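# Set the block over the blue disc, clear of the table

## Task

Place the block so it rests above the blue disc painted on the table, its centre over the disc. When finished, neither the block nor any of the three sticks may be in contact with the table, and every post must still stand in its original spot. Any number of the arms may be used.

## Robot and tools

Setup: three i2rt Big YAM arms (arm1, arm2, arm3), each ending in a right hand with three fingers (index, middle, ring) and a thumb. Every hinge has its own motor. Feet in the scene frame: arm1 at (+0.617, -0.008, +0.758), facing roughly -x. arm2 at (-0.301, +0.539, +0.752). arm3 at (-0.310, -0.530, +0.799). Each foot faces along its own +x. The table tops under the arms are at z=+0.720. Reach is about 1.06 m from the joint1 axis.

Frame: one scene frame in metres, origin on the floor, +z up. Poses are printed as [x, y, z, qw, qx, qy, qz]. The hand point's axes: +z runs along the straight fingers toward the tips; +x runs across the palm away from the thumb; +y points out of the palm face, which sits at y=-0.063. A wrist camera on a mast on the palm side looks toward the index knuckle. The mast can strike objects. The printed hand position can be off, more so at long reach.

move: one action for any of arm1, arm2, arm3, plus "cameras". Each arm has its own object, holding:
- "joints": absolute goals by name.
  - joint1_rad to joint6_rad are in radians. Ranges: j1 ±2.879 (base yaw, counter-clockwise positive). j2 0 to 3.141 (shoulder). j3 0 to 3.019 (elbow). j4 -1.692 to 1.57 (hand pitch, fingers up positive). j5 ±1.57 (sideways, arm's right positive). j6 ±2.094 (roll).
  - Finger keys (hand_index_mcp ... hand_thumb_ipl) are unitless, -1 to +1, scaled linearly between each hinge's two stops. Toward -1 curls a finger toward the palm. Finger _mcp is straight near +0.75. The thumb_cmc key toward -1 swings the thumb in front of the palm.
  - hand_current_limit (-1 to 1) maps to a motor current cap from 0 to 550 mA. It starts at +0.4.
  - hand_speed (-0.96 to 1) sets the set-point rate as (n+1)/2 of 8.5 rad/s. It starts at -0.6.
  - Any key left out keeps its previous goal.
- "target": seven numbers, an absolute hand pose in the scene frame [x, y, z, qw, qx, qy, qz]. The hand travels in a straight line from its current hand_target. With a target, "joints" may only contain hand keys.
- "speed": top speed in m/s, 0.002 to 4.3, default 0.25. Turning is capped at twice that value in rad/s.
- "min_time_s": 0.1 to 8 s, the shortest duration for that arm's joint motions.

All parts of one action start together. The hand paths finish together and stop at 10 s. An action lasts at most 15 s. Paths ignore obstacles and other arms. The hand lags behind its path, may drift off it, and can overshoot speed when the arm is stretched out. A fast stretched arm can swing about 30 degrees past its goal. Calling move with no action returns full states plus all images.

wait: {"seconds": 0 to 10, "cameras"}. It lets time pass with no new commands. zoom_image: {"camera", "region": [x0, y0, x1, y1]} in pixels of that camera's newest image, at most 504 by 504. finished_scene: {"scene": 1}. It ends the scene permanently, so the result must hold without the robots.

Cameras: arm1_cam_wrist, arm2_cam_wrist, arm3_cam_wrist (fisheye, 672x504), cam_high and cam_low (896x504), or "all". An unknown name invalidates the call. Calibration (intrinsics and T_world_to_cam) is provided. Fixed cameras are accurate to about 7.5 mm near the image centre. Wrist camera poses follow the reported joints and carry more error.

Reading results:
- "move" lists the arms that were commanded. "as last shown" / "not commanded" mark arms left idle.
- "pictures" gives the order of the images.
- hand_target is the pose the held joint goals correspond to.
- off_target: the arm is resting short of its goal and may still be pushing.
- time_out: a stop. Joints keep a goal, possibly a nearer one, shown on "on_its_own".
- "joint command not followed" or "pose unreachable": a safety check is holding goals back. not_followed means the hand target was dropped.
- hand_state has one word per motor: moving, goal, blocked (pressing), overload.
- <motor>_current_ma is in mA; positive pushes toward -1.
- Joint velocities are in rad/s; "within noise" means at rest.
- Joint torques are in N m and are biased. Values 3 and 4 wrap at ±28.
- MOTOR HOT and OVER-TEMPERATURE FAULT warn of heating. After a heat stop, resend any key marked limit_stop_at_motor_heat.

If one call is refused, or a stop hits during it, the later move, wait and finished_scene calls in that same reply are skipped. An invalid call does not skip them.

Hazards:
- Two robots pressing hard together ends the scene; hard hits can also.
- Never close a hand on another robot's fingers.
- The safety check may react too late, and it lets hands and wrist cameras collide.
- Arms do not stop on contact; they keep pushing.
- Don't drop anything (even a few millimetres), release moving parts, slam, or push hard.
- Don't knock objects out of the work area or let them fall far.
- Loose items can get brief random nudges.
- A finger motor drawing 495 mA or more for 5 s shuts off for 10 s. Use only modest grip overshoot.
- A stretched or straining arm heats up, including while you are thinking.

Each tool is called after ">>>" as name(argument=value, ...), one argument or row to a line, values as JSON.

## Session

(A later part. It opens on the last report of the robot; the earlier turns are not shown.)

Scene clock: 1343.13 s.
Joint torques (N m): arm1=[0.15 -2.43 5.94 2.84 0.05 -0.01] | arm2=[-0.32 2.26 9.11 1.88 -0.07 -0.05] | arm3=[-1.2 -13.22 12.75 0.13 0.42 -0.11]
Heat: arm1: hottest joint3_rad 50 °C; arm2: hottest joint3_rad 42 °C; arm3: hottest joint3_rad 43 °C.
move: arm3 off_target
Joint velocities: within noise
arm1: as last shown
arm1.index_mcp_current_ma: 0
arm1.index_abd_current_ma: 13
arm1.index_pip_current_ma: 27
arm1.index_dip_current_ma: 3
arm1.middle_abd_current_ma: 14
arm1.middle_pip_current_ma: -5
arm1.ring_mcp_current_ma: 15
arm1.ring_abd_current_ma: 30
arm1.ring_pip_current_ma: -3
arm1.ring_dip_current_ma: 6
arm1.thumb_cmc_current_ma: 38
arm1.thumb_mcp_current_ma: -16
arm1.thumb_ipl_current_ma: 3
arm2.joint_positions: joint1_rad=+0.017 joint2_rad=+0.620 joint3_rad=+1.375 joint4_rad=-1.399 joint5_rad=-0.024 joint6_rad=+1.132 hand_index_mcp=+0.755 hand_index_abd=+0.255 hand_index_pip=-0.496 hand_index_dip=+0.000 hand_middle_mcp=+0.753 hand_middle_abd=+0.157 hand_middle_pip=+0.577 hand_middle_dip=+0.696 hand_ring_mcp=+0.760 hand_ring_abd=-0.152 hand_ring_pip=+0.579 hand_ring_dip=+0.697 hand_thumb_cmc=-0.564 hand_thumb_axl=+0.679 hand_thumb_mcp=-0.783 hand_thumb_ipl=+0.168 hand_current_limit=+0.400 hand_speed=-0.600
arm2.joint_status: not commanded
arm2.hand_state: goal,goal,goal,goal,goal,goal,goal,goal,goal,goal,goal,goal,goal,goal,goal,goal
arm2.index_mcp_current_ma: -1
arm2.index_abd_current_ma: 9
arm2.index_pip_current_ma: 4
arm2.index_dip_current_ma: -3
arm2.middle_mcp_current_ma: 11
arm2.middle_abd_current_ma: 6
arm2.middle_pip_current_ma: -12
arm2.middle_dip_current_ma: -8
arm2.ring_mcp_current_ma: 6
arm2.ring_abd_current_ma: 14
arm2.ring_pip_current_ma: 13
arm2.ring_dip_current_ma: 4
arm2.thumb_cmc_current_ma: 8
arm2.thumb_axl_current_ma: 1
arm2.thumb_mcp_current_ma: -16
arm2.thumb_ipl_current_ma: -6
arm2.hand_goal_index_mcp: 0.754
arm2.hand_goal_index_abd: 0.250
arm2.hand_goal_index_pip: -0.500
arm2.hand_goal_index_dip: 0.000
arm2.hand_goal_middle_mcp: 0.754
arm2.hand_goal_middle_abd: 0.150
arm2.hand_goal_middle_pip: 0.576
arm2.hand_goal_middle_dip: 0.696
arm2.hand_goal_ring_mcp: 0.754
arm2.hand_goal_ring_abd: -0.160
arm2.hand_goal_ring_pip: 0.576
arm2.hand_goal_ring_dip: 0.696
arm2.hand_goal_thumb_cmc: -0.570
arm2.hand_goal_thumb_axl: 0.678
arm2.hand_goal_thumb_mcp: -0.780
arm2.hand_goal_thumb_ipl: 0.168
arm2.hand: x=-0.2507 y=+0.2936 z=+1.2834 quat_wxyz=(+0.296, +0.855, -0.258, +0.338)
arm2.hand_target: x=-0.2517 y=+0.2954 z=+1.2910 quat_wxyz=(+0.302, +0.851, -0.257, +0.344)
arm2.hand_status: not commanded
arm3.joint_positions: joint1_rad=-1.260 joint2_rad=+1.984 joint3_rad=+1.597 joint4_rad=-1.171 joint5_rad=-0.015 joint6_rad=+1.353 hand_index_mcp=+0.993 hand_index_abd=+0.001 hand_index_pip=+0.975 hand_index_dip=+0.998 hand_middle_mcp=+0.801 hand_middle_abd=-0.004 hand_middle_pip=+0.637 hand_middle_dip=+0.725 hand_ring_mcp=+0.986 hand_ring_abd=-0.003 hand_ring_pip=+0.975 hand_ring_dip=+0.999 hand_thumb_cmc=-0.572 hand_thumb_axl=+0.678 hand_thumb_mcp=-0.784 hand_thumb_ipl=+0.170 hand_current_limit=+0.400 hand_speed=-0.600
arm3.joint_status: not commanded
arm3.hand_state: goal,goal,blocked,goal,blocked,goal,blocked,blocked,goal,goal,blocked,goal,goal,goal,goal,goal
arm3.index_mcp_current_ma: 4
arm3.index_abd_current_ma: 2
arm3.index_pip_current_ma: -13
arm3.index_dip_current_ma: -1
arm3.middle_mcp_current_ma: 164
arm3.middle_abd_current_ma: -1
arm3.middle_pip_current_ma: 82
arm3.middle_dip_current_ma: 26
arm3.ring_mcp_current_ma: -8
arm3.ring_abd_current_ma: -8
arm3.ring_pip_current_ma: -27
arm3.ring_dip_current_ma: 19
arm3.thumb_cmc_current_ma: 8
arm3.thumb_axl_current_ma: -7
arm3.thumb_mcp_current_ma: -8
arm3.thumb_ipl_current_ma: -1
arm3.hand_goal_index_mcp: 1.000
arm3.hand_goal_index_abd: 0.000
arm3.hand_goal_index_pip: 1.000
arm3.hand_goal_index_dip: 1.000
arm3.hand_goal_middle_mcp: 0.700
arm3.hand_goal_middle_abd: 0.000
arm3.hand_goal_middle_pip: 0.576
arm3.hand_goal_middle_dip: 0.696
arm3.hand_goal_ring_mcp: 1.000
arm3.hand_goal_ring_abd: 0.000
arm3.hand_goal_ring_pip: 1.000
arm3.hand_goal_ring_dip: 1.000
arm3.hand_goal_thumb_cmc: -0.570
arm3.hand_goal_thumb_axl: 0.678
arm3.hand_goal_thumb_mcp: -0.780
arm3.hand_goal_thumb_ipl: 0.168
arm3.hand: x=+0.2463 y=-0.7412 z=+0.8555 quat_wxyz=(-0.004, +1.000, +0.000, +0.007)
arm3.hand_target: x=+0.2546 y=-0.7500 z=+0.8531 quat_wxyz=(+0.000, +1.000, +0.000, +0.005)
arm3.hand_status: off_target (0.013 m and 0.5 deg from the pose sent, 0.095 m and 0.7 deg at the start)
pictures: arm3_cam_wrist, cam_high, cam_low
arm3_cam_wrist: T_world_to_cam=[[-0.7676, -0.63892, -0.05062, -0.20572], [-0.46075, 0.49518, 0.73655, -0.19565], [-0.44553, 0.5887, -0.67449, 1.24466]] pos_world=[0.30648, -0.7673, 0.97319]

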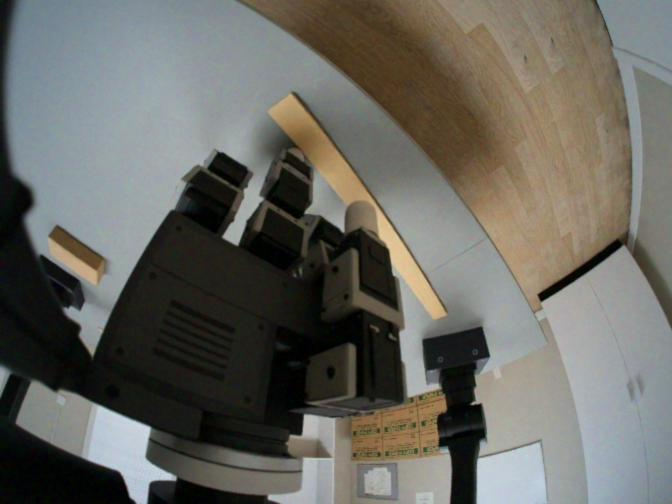

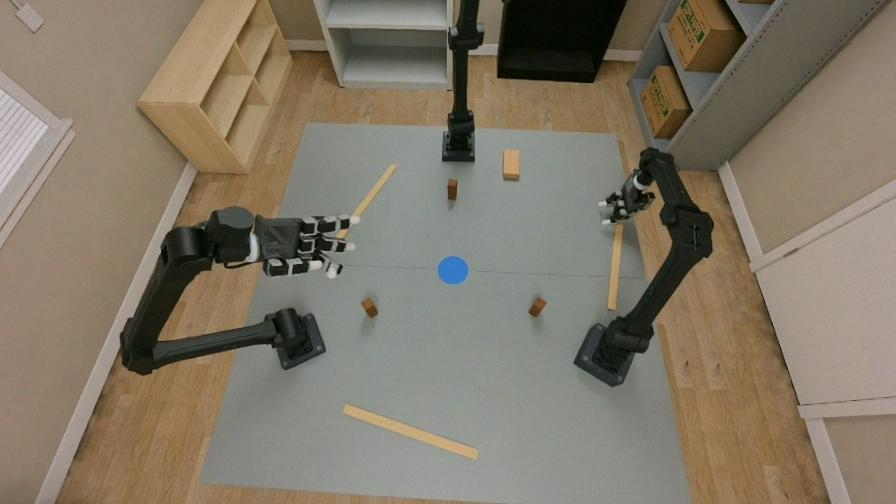

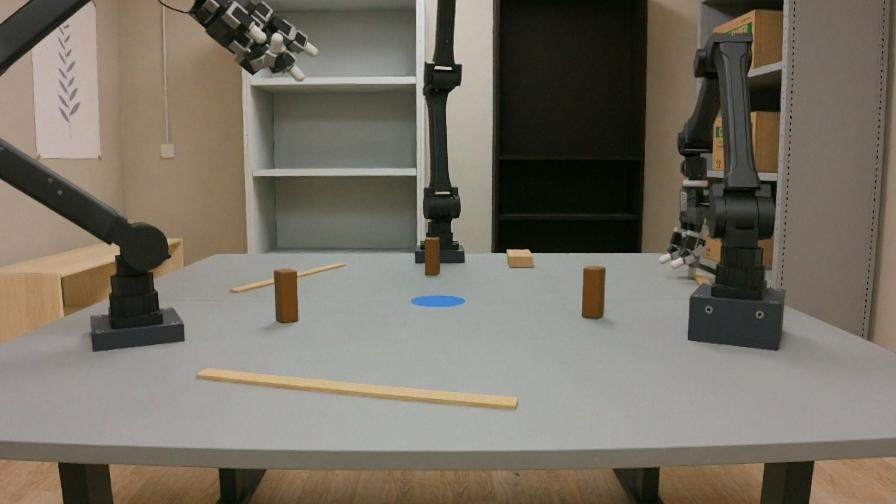

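>>> move(
  arm3={"target": [0.205, -0.840, 0.853, 0, 1, 0, 0.005], "speed": 0.12},
)

>>> move(
  arm3={"target": [0.165, -0.880, 0.853, 0, 1, 0, 0.005], "speed": 0.12},
  cameras=["arm3_cam_wrist", "cam_low", "cam_high"],
)

>>> zoom_image(
  camera="cam_high",
  region=[540, 190, 720, 370],
)

Scene clock: 1369.50 s.
Joint torques (N m): arm1=[0.09 -2.43 5.96 2.82 0.05 -0.01] | arm2=[-0.32 2.32 9.11 1.92 -0.06 -0.05] | arm3=[-0.91 -15.15 9.31 0.92 0.22 -0.13]
Heat: arm1: hottest joint3_rad 49 °C; arm2: hottest joint3_rad 42 °C; arm3: hottest joint3_rad 45 °C.
move: arm3 done
Joint velocities: within noise
arm1, arm2: as last shown
arm1.index_mcp_current_ma: -6
arm1.index_abd_current_ma: 11
arm1.index_pip_current_ma: 18
arm1.index_dip_current_ma: -2
arm1.middle_mcp_current_ma: 7
arm1.middle_abd_current_ma: 13
arm1.middle_pip_current_ma: 3
arm1.middle_dip_current_ma: -5
arm1.ring_mcp_current_ma: 12
arm1.ring_abd_current_ma: 32
arm1.ring_pip_current_ma: -6
arm1.ring_dip_current_ma: 10
arm1.thumb_cmc_current_ma: 37
arm1.thumb_axl_current_ma: 10
arm1.thumb_mcp_current_ma: -3
arm1.thumb_ipl_current_ma: -2
arm2.index_mcp_current_ma: 2
arm2.index_abd_current_ma: 11
arm2.index_pip_current_ma: -2
arm2.index_dip_current_ma: -8
arm2.middle_mcp_current_ma: 12
arm2.middle_pip_current_ma: -9
arm2.middle_dip_current_ma: -12
arm2.ring_mcp_current_ma: 10
arm2.ring_abd_current_ma: 16
arm2.ring_pip_current_ma: 8
arm2.ring_dip_current_ma: 5
arm2.thumb_cmc_current_ma: 12
arm2.thumb_axl_current_ma: 4
arm2.thumb_mcp_current_ma: -11
arm2.thumb_ipl_current_ma: -7
arm3.joint_positions: joint1_rad=-1.434 joint2_rad=+1.967 joint3_rad=+1.557 joint4_rad=-1.163 joint5_rad=-0.011 joint6_rad=+1.183 hand_index_mcp=+0.993 hand_index_abd=+0.001 hand_index_pip=+0.975 hand_index_dip=+0.998 hand_middle_mcp=+0.701 hand_middle_abd=-0.009 hand_middle_pip=+0.582 hand_middle_dip=+0.703 hand_ring_mcp=+0.986 hand_ring_abd=-0.003 hand_ring_pip=+0.975 hand_ring_dip=+0.999 hand_thumb_cmc=-0.572 hand_thumb_axl=+0.678 hand_thumb_mcp=-0.784 hand_thumb_ipl=+0.170 hand_current_limit=+0.400 hand_speed=-0.600
arm3.joint_status: not commanded
arm3.hand_state: goal,goal,blocked,goal,goal,goal,goal,goal,goal,goal,blocked,goal,goal,goal,goal,goal
arm3.index_mcp_current_ma: 2
arm3.index_abd_current_ma: -5
arm3.index_pip_current_ma: -23
arm3.index_dip_current_ma: 1
arm3.middle_mcp_current_ma: 5
arm3.middle_abd_current_ma: -2
arm3.middle_pip_current_ma: 5
arm3.middle_dip_current_ma: 6
arm3.ring_mcp_current_ma: -21
arm3.ring_abd_current_ma: -11
arm3.ring_pip_current_ma: -23
arm3.ring_dip_current_ma: -2
arm3.thumb_cmc_current_ma: -6
arm3.thumb_axl_current_ma: 6
arm3.thumb_mcp_current_ma: 10
arm3.thumb_ipl_current_ma: 3
arm3.hand_goal_index_mcp: 1.000
arm3.hand_goal_index_abd: 0.000
arm3.hand_goal_index_pip: 1.000
arm3.hand_goal_index_dip: 1.000
arm3.hand_goal_middle_mcp: 0.700
arm3.hand_goal_middle_abd: 0.000
arm3.hand_goal_middle_pip: 0.576
arm3.hand_goal_middle_dip: 0.696
arm3.hand_goal_ring_mcp: 1.000
arm3.hand_goal_ring_abd: 0.000
arm3.hand_goal_ring_pip: 1.000
arm3.hand_goal_ring_dip: 1.000
arm3.hand_goal_thumb_cmc: -0.570
arm3.hand_goal_thumb_axl: 0.678
arm3.hand_goal_thumb_mcp: -0.780
arm3.hand_goal_thumb_ipl: 0.168
arm3.on_its_own: hand_middle_mcp moved -0.100 to your old target +0.700
arm3.hand: x=+0.2039 y=-0.8352 z=+0.8522 quat_wxyz=(-0.004, +1.000, -0.002, +0.000)
arm3.hand_target: x=+0.2050 y=-0.8399 z=+0.8531 quat_wxyz=(+0.000, +1.000, +0.000, +0.005)
arm3.hand_status: done (0.005 m and 0.7 deg from the pose sent, 0.107 m and 0.5 deg at the start)
pictures: none

Scene clock: 1370.67 s.
Joint torques (N m): arm1=[0.09 -2.43 5.96 2.84 0.05 0] | arm2=[-0.32 2.26 9.11 1.89 -0.07 -0.05] | arm3=[-0.09 -15.03 9.14 0.9 0.14 -0.11]
Heat: arm1: hottest joint3_rad 49 °C; arm2: hottest joint3_rad 42 °C; arm3: hottest joint3_rad 45 °C.
move: arm3 done
Joint velocities: within noise
arm1, arm2: as last shown
arm1.index_mcp_current_ma: -1
arm1.index_abd_current_ma: -1
arm1.index_pip_current_ma: 22
arm1.index_dip_current_ma: 2
arm1.middle_mcp_current_ma: 6
arm1.middle_abd_current_ma: 10
arm1.middle_pip_current_ma: 1
arm1.middle_dip_current_ma: -4
arm1.ring_mcp_current_ma: 10
arm1.ring_pip_current_ma: 1
arm1.ring_dip_current_ma: 6
arm1.thumb_axl_current_ma: 9
arm1.thumb_mcp_current_ma: -17
arm1.thumb_ipl_current_ma: -4
arm2.index_abd_current_ma: 9
arm2.index_pip_current_ma: -3
arm2.index_dip_current_ma: -3
arm2.middle_mcp_current_ma: 7
arm2.middle_abd_current_ma: 9
arm2.middle_pip_current_ma: -11
arm2.middle_dip_current_ma: -5
arm2.ring_mcp_current_ma: 6
arm2.ring_abd_current_ma: 18
arm2.ring_dip_current_ma: 6
arm2.thumb_cmc_current_ma: 14
arm2.thumb_axl_current_ma: 3
arm2.thumb_mcp_current_ma: -13
arm2.thumb_ipl_current_ma: -5
arm3.joint_positions: joint1_rad=-1.537 joint2_rad=+1.932 joint3_rad=+1.486 joint4_rad=-1.137 joint5_rad=-0.011 joint6_rad=+1.090 hand_index_mcp=+0.993 hand_index_abd=+0.001 hand_index_pip=+0.975 hand_index_dip=+0.998 hand_middle_mcp=+0.701 hand_middle_abd=-0.009 hand_middle_pip=+0.579 hand_middle_dip=+0.703 hand_ring_mcp=+0.986 hand_ring_abd=-0.003 hand_ring_pip=+0.975 hand_ring_dip=+0.999 hand_thumb_cmc=-0.572 hand_thumb_axl=+0.677 hand_thumb_mcp=-0.784 hand_thumb_ipl=+0.170 hand_current_limit=+0.400 hand_speed=-0.600
arm3.joint_status: not commanded
arm3.hand_state: goal,goal,blocked,goal,goal,goal,goal,goal,goal,goal,blocked,goal,goal,goal,goal,goal
arm3.index_mcp_current_ma: -5
arm3.index_abd_current_ma: 4
arm3.index_pip_current_ma: -29
arm3.index_dip_current_ma: 5
arm3.middle_mcp_current_ma: 0
arm3.middle_abd_current_ma: 7
arm3.middle_pip_current_ma: -6
arm3.middle_dip_current_ma: 18
arm3.ring_mcp_current_ma: -17
arm3.ring_abd_current_ma: -25
arm3.ring_pip_current_ma: -29
arm3.ring_dip_current_ma: -7
arm3.thumb_cmc_current_ma: -8
arm3.thumb_axl_current_ma: 3
arm3.thumb_mcp_current_ma: 14
arm3.thumb_ipl_current_ma: -4
arm3.hand_goal_index_mcp: 1.000
arm3.hand_goal_index_abd: 0.000
arm3.hand_goal_index_pip: 1.000
arm3.hand_goal_index_dip: 1.000
arm3.hand_goal_middle_mcp: 0.700
arm3.hand_goal_middle_abd: 0.000
arm3.hand_goal_middle_pip: 0.576
arm3.hand_goal_middle_dip: 0.696
arm3.hand_goal_ring_mcp: 1.000
arm3.hand_goal_ring_abd: 0.000
arm3.hand_goal_ring_pip: 1.000
arm3.hand_goal_ring_dip: 1.000
arm3.hand_goal_thumb_cmc: -0.570
arm3.hand_goal_thumb_axl: 0.678
arm3.hand_goal_thumb_mcp: -0.780
arm3.hand_goal_thumb_ipl: 0.168
arm3.hand: x=+0.1599 y=-0.8802 z=+0.8466 quat_wxyz=(-0.006, +1.000, -0.007, -0.004)
arm3.hand_target: x=+0.1650 y=-0.8800 z=+0.8531 quat_wxyz=(+0.000, +1.000, +0.000, +0.005)
arm3.hand_status: done (0.008 m and 1.5 deg from the pose sent, 0.059 m and 0.7 deg at the start)
pictures: arm3_cam_wrist, cam_high, cam_low
arm3_cam_wrist: T_world_to_cam=[[-0.77713, -0.62833, -0.03576, -0.36314], [-0.4378, 0.49892, 0.74794, -0.17011], [-0.45211, 0.59689, -0.66281, 1.28026]] pos_world=[0.22214, -0.90748, 0.96281]

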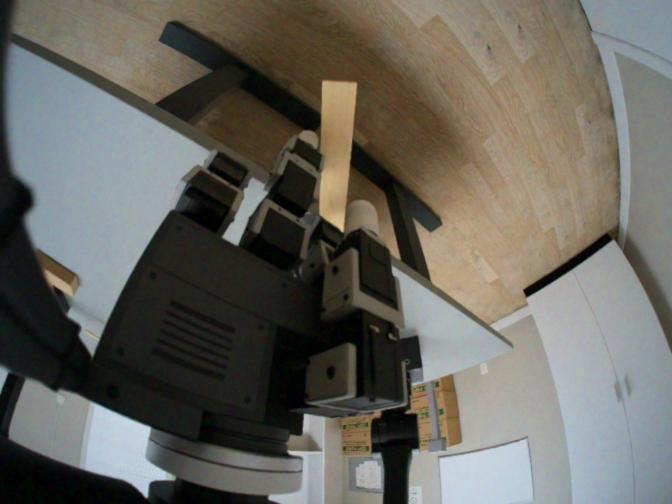

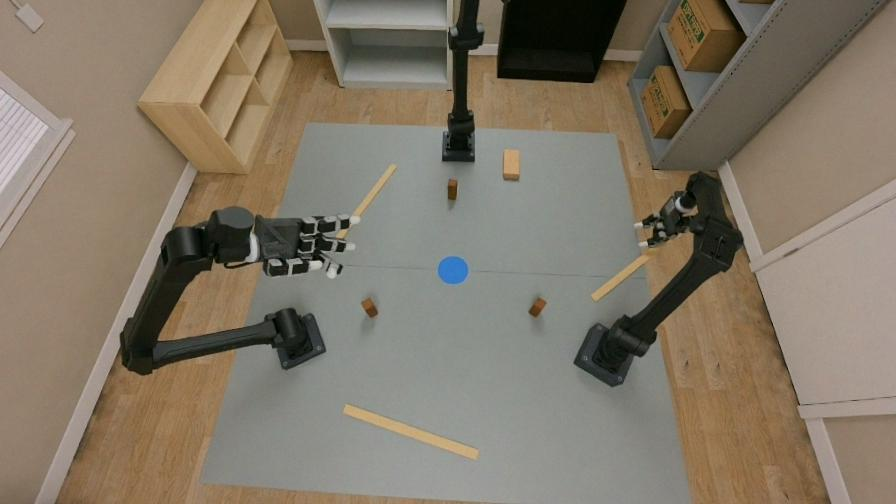

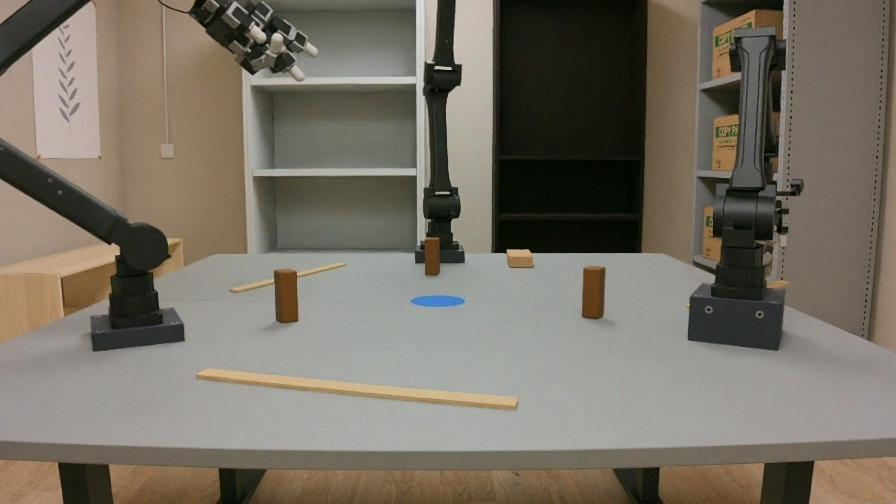

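Scaled by 2.800 from the camera's image (finer frame: 1280x720).

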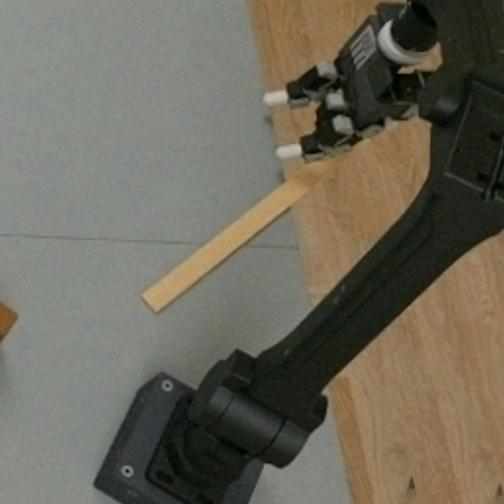

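>>> zoom_image(
  camera="arm3_cam_wrist",
  region=[250, 60, 450, 240],
)

Scaled by 2.520 from the camera's image (finer frame: 960x720).

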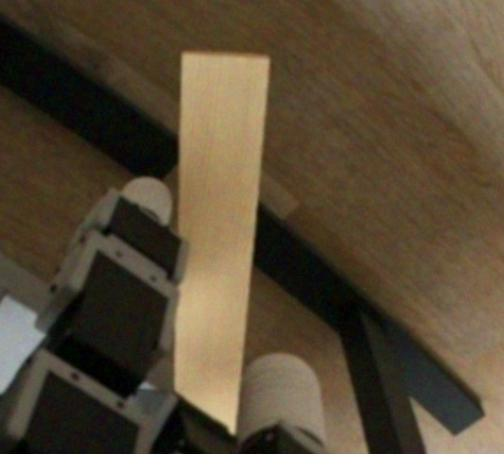

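>>> move(
  arm3={"target": [0.16, -0.89, 0.95, 0, 1, 0, 0.0], "speed": 0.25, "joints": {"hand_index_mcp": 0.597, "hand_index_pip": 0.083, "hand_index_dip": -0.464, "hand_middle_mcp": 0.597, "hand_middle_pip": 0.083, "hand_middle_dip": -0.464, "hand_ring_mcp": 0.597, "hand_ring_pip": 0.083, "hand_ring_dip": -0.464, "hand_thumb_mcp": -0.281, "hand_thumb_ipl": 0.06}},
)

>>> move(
  arm3={"target": [0.08, -0.86, 0.93, -0.0134, 0.4446, 0.8957, 0.0066], "speed": 0.3},
  cameras=["arm3_cam_wrist", "cam_low", "cam_high"],
)

Scene clock: 1476.13 s.
Joint torques (N m): arm1=[0.15 -2.43 5.96 2.82 0.05 0] | arm2=[-0.21 2.37 9.11 1.89 -0.07 -0.05] | arm3=[-1.32 -13.27 12.53 0.14 0.33 -0.11]
Heat: arm1: hottest joint3_rad 48 °C; arm2: hottest joint3_rad 42 °C; arm3: hottest joint3_rad 40 °C.
move: arm3 done
Joint velocities: within noise
arm1, arm2: as last shown
arm1.index_mcp_current_ma: -5
arm1.index_abd_current_ma: 6
arm1.index_pip_current_ma: 20
arm1.index_dip_current_ma: -6
arm1.middle_mcp_current_ma: 9
arm1.middle_pip_current_ma: 0
arm1.middle_dip_current_ma: -6
arm1.ring_mcp_current_ma: 13
arm1.ring_abd_current_ma: 28
arm1.ring_pip_current_ma: -5
arm1.ring_dip_current_ma: 10
arm1.thumb_cmc_current_ma: 34
arm1.thumb_axl_current_ma: 11
arm1.thumb_mcp_current_ma: -16
arm1.thumb_ipl_current_ma: 0
arm2.index_mcp_current_ma: 4
arm2.index_abd_current_ma: 8
arm2.index_pip_current_ma: 2
arm2.index_dip_current_ma: -5
arm2.middle_mcp_current_ma: 12
arm2.middle_abd_current_ma: 8
arm2.middle_pip_current_ma: -7
arm2.middle_dip_current_ma: -7
arm2.ring_mcp_current_ma: 5
arm2.ring_abd_current_ma: 17
arm2.ring_dip_current_ma: 8
arm2.thumb_cmc_current_ma: 16
arm2.thumb_mcp_current_ma: -12
arm2.thumb_ipl_current_ma: -7
arm3.joint_positions: joint1_rad=-1.543 joint2_rad=+1.836 joint3_rad=+1.613 joint4_rad=-1.354 joint5_rad=-0.007 joint6_rad=+1.070 hand_index_mcp=+0.599 hand_index_abd=-0.006 hand_index_pip=+0.088 hand_index_dip=-0.462 hand_middle_mcp=+0.603 hand_middle_abd=-0.008 hand_middle_pip=+0.092 hand_middle_dip=-0.463 hand_ring_mcp=+0.599 hand_ring_abd=-0.008 hand_ring_pip=+0.090 hand_ring_dip=-0.462 hand_thumb_cmc=-0.573 hand_thumb_axl=+0.677 hand_thumb_mcp=-0.290 hand_thumb_ipl=+0.055 hand_current_limit=+0.400 hand_speed=-0.600
arm3.joint_status: all done
arm3.hand_state: goal,goal,goal,goal,goal,goal,goal,goal,goal,goal,goal,goal,goal,goal,goal,goal
arm3.index_mcp_current_ma: 8
arm3.index_abd_current_ma: 9
arm3.index_pip_current_ma: -4
arm3.index_dip_current_ma: 5
arm3.middle_mcp_current_ma: 8
arm3.middle_abd_current_ma: 0
arm3.middle_pip_current_ma: -19
arm3.middle_dip_current_ma: 16
arm3.ring_mcp_current_ma: -11
arm3.ring_abd_current_ma: -12
arm3.ring_pip_current_ma: 4
arm3.ring_dip_current_ma: -5
arm3.thumb_cmc_current_ma: 7
arm3.thumb_axl_current_ma: 11
arm3.thumb_mcp_current_ma: -2
arm3.thumb_ipl_current_ma: -8
arm3.hand_goal_index_mcp: 0.598
arm3.hand_goal_index_abd: 0.000
arm3.hand_goal_index_pip: 0.084
arm3.hand_goal_index_dip: -0.464
arm3.hand_goal_middle_mcp: 0.598
arm3.hand_goal_middle_abd: 0.000
arm3.hand_goal_middle_pip: 0.084
arm3.hand_goal_middle_dip: -0.464
arm3.hand_goal_ring_mcp: 0.598
arm3.hand_goal_ring_abd: 0.000
arm3.hand_goal_ring_pip: 0.084
arm3.hand_goal_ring_dip: -0.464
arm3.hand_goal_thumb_cmc: -0.570
arm3.hand_goal_thumb_axl: 0.678
arm3.hand_goal_thumb_mcp: -0.280
arm3.hand_goal_thumb_ipl: 0.060
arm3.hand: x=+0.1568 y=-0.8818 z=+0.9450 quat_wxyz=(-0.002, +1.000, +0.000, -0.002)
arm3.hand_target: x=+0.1598 y=-0.8899 z=+0.9500 quat_wxyz=(+0.000, +1.000, +0.000, +0.000)
arm3.hand_status: done (0.010 m and 0.4 deg from the pose sent, 0.104 m and 1.2 deg at the start)
pictures: none

Scene clock: 1480.73 s.
Joint torques (N m): arm1=[0.09 -2.49 5.96 2.82 0.05 -0.01] | arm2=[-0.38 2.37 9.09 1.88 -0.06 -0.05] | arm3=[-1.08 -10.11 13.38 0.58 -0.16 -0.14]
Heat: arm1: hottest joint3_rad 48 °C; arm2: hottest joint3_rad 42 °C; arm3: hottest joint3_rad 40 °C.
move: arm3 off_target
Joint velocities: within noise
arm1, arm2: as last shown
arm1.index_mcp_current_ma: -3
arm1.index_abd_current_ma: 3
arm1.index_pip_current_ma: 17
arm1.index_dip_current_ma: -2
arm1.middle_mcp_current_ma: 2
arm1.middle_abd_current_ma: 13
arm1.middle_pip_current_ma: 7
arm1.middle_dip_current_ma: 1
arm1.ring_mcp_current_ma: 9
arm1.ring_abd_current_ma: 30
arm1.ring_pip_current_ma: -6
arm1.ring_dip_current_ma: 13
arm1.thumb_cmc_current_ma: 35
arm1.thumb_axl_current_ma: 9
arm1.thumb_mcp_current_ma: -11
arm1.thumb_ipl_current_ma: 6
arm2.index_mcp_current_ma: 0
arm2.index_pip_current_ma: 0
arm2.index_dip_current_ma: -8
arm2.middle_mcp_current_ma: 7
arm2.middle_pip_current_ma: -9
arm2.middle_dip_current_ma: -8
arm2.ring_mcp_current_ma: 9
arm2.ring_abd_current_ma: 16
arm2.ring_pip_current_ma: 9
arm2.ring_dip_current_ma: 5
arm2.thumb_cmc_current_ma: 12
arm2.thumb_axl_current_ma: 5
arm2.thumb_ipl_current_ma: -14
arm3.joint_positions: joint1_rad=-1.902 joint2_rad=+1.645 joint3_rad=+1.285 joint4_rad=-1.278 joint5_rad=-0.006 joint6_rad=-1.508 hand_index_mcp=+0.599 hand_index_abd=+0.001 hand_index_pip=+0.088 hand_index_dip=-0.462 hand_middle_mcp=+0.603 hand_middle_abd=+0.002 hand_middle_pip=+0.092 hand_middle_dip=-0.463 hand_ring_mcp=+0.599 hand_ring_abd=-0.003 hand_ring_pip=+0.090 hand_ring_dip=-0.462 hand_thumb_cmc=-0.565 hand_thumb_axl=+0.680 hand_thumb_mcp=-0.290 hand_thumb_ipl=+0.055 hand_current_limit=+0.400 hand_speed=-0.600
arm3.joint_status: not commanded
arm3.hand_state: goal,goal,goal,goal,goal,goal,goal,goal,goal,goal,goal,goal,goal,goal,goal,goal
arm3.index_mcp_current_ma: 7
arm3.index_abd_current_ma: 18
arm3.index_pip_current_ma: 6
arm3.index_dip_current_ma: 10
arm3.middle_mcp_current_ma: 9
arm3.middle_abd_current_ma: 10
arm3.middle_pip_current_ma: -3
arm3.middle_dip_current_ma: 11
arm3.ring_mcp_current_ma: 4
arm3.ring_abd_current_ma: 6
arm3.ring_pip_current_ma: 6
arm3.ring_dip_current_ma: 3
arm3.thumb_cmc_current_ma: 16
arm3.thumb_axl_current_ma: 11
arm3.thumb_mcp_current_ma: -15
arm3.thumb_ipl_current_ma: 8
arm3.hand_goal_index_mcp: 0.598
arm3.hand_goal_index_abd: 0.000
arm3.hand_goal_index_pip: 0.084
arm3.hand_goal_index_dip: -0.464
arm3.hand_goal_middle_mcp: 0.598
arm3.hand_goal_middle_abd: 0.000
arm3.hand_goal_middle_pip: 0.084
arm3.hand_goal_middle_dip: -0.464
arm3.hand_goal_ring_mcp: 0.598
arm3.hand_goal_ring_abd: 0.000
arm3.hand_goal_ring_pip: 0.084
arm3.hand_goal_ring_dip: -0.464
arm3.hand_goal_thumb_cmc: -0.570
arm3.hand_goal_thumb_axl: 0.678
arm3.hand_goal_thumb_mcp: -0.280
arm3.hand_goal_thumb_ipl: 0.060
arm3.hand: x=+0.0708 y=-0.8434 z=+0.9193 quat_wxyz=(-0.031, +0.445, +0.895, +0.014)
arm3.hand_target: x=+0.0794 y=-0.8595 z=+0.9301 quat_wxyz=(-0.013, +0.445, +0.896, +0.006)
arm3.hand_status: off_target (0.022 m and 2.1 deg from the pose sent, 0.081 m and 127.2 deg at the start)
pictures: arm3_cam_wrist, cam_high, cam_low
arm3_cam_wrist: T_world_to_cam=[[0.97082, -0.22287, -0.08858, -0.13988], [-0.09608, -0.69984, 0.70781, -1.28009], [-0.21974, -0.67864, -0.70083, 0.20902]] pos_world=[0.05873, -0.78518, 1.04016]

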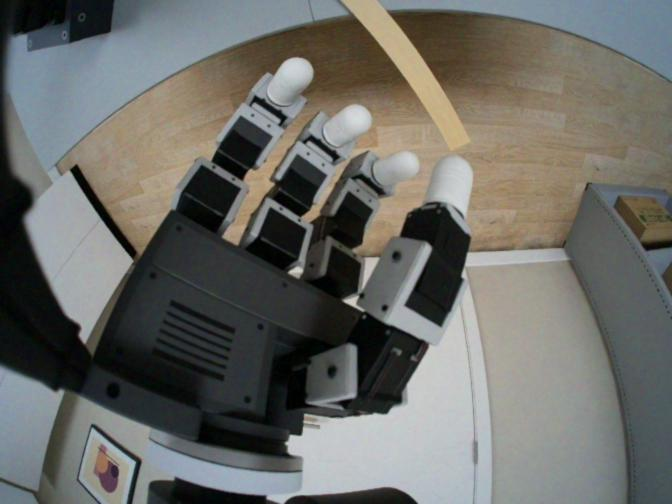

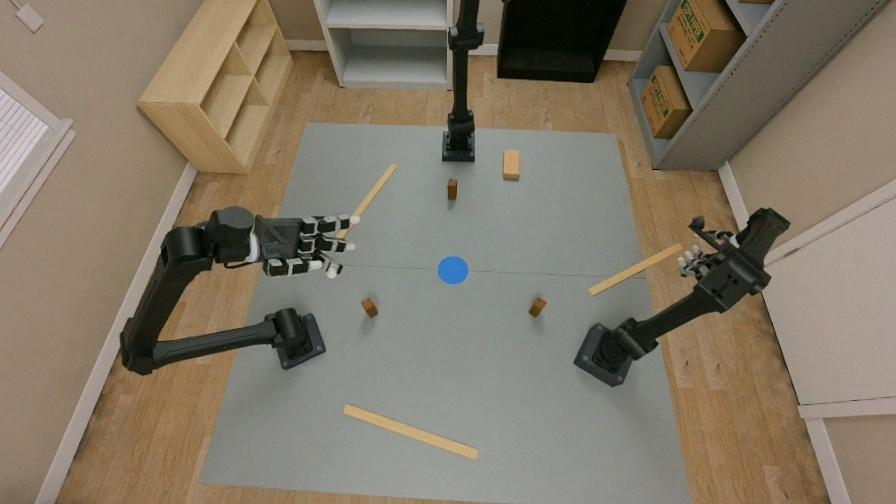

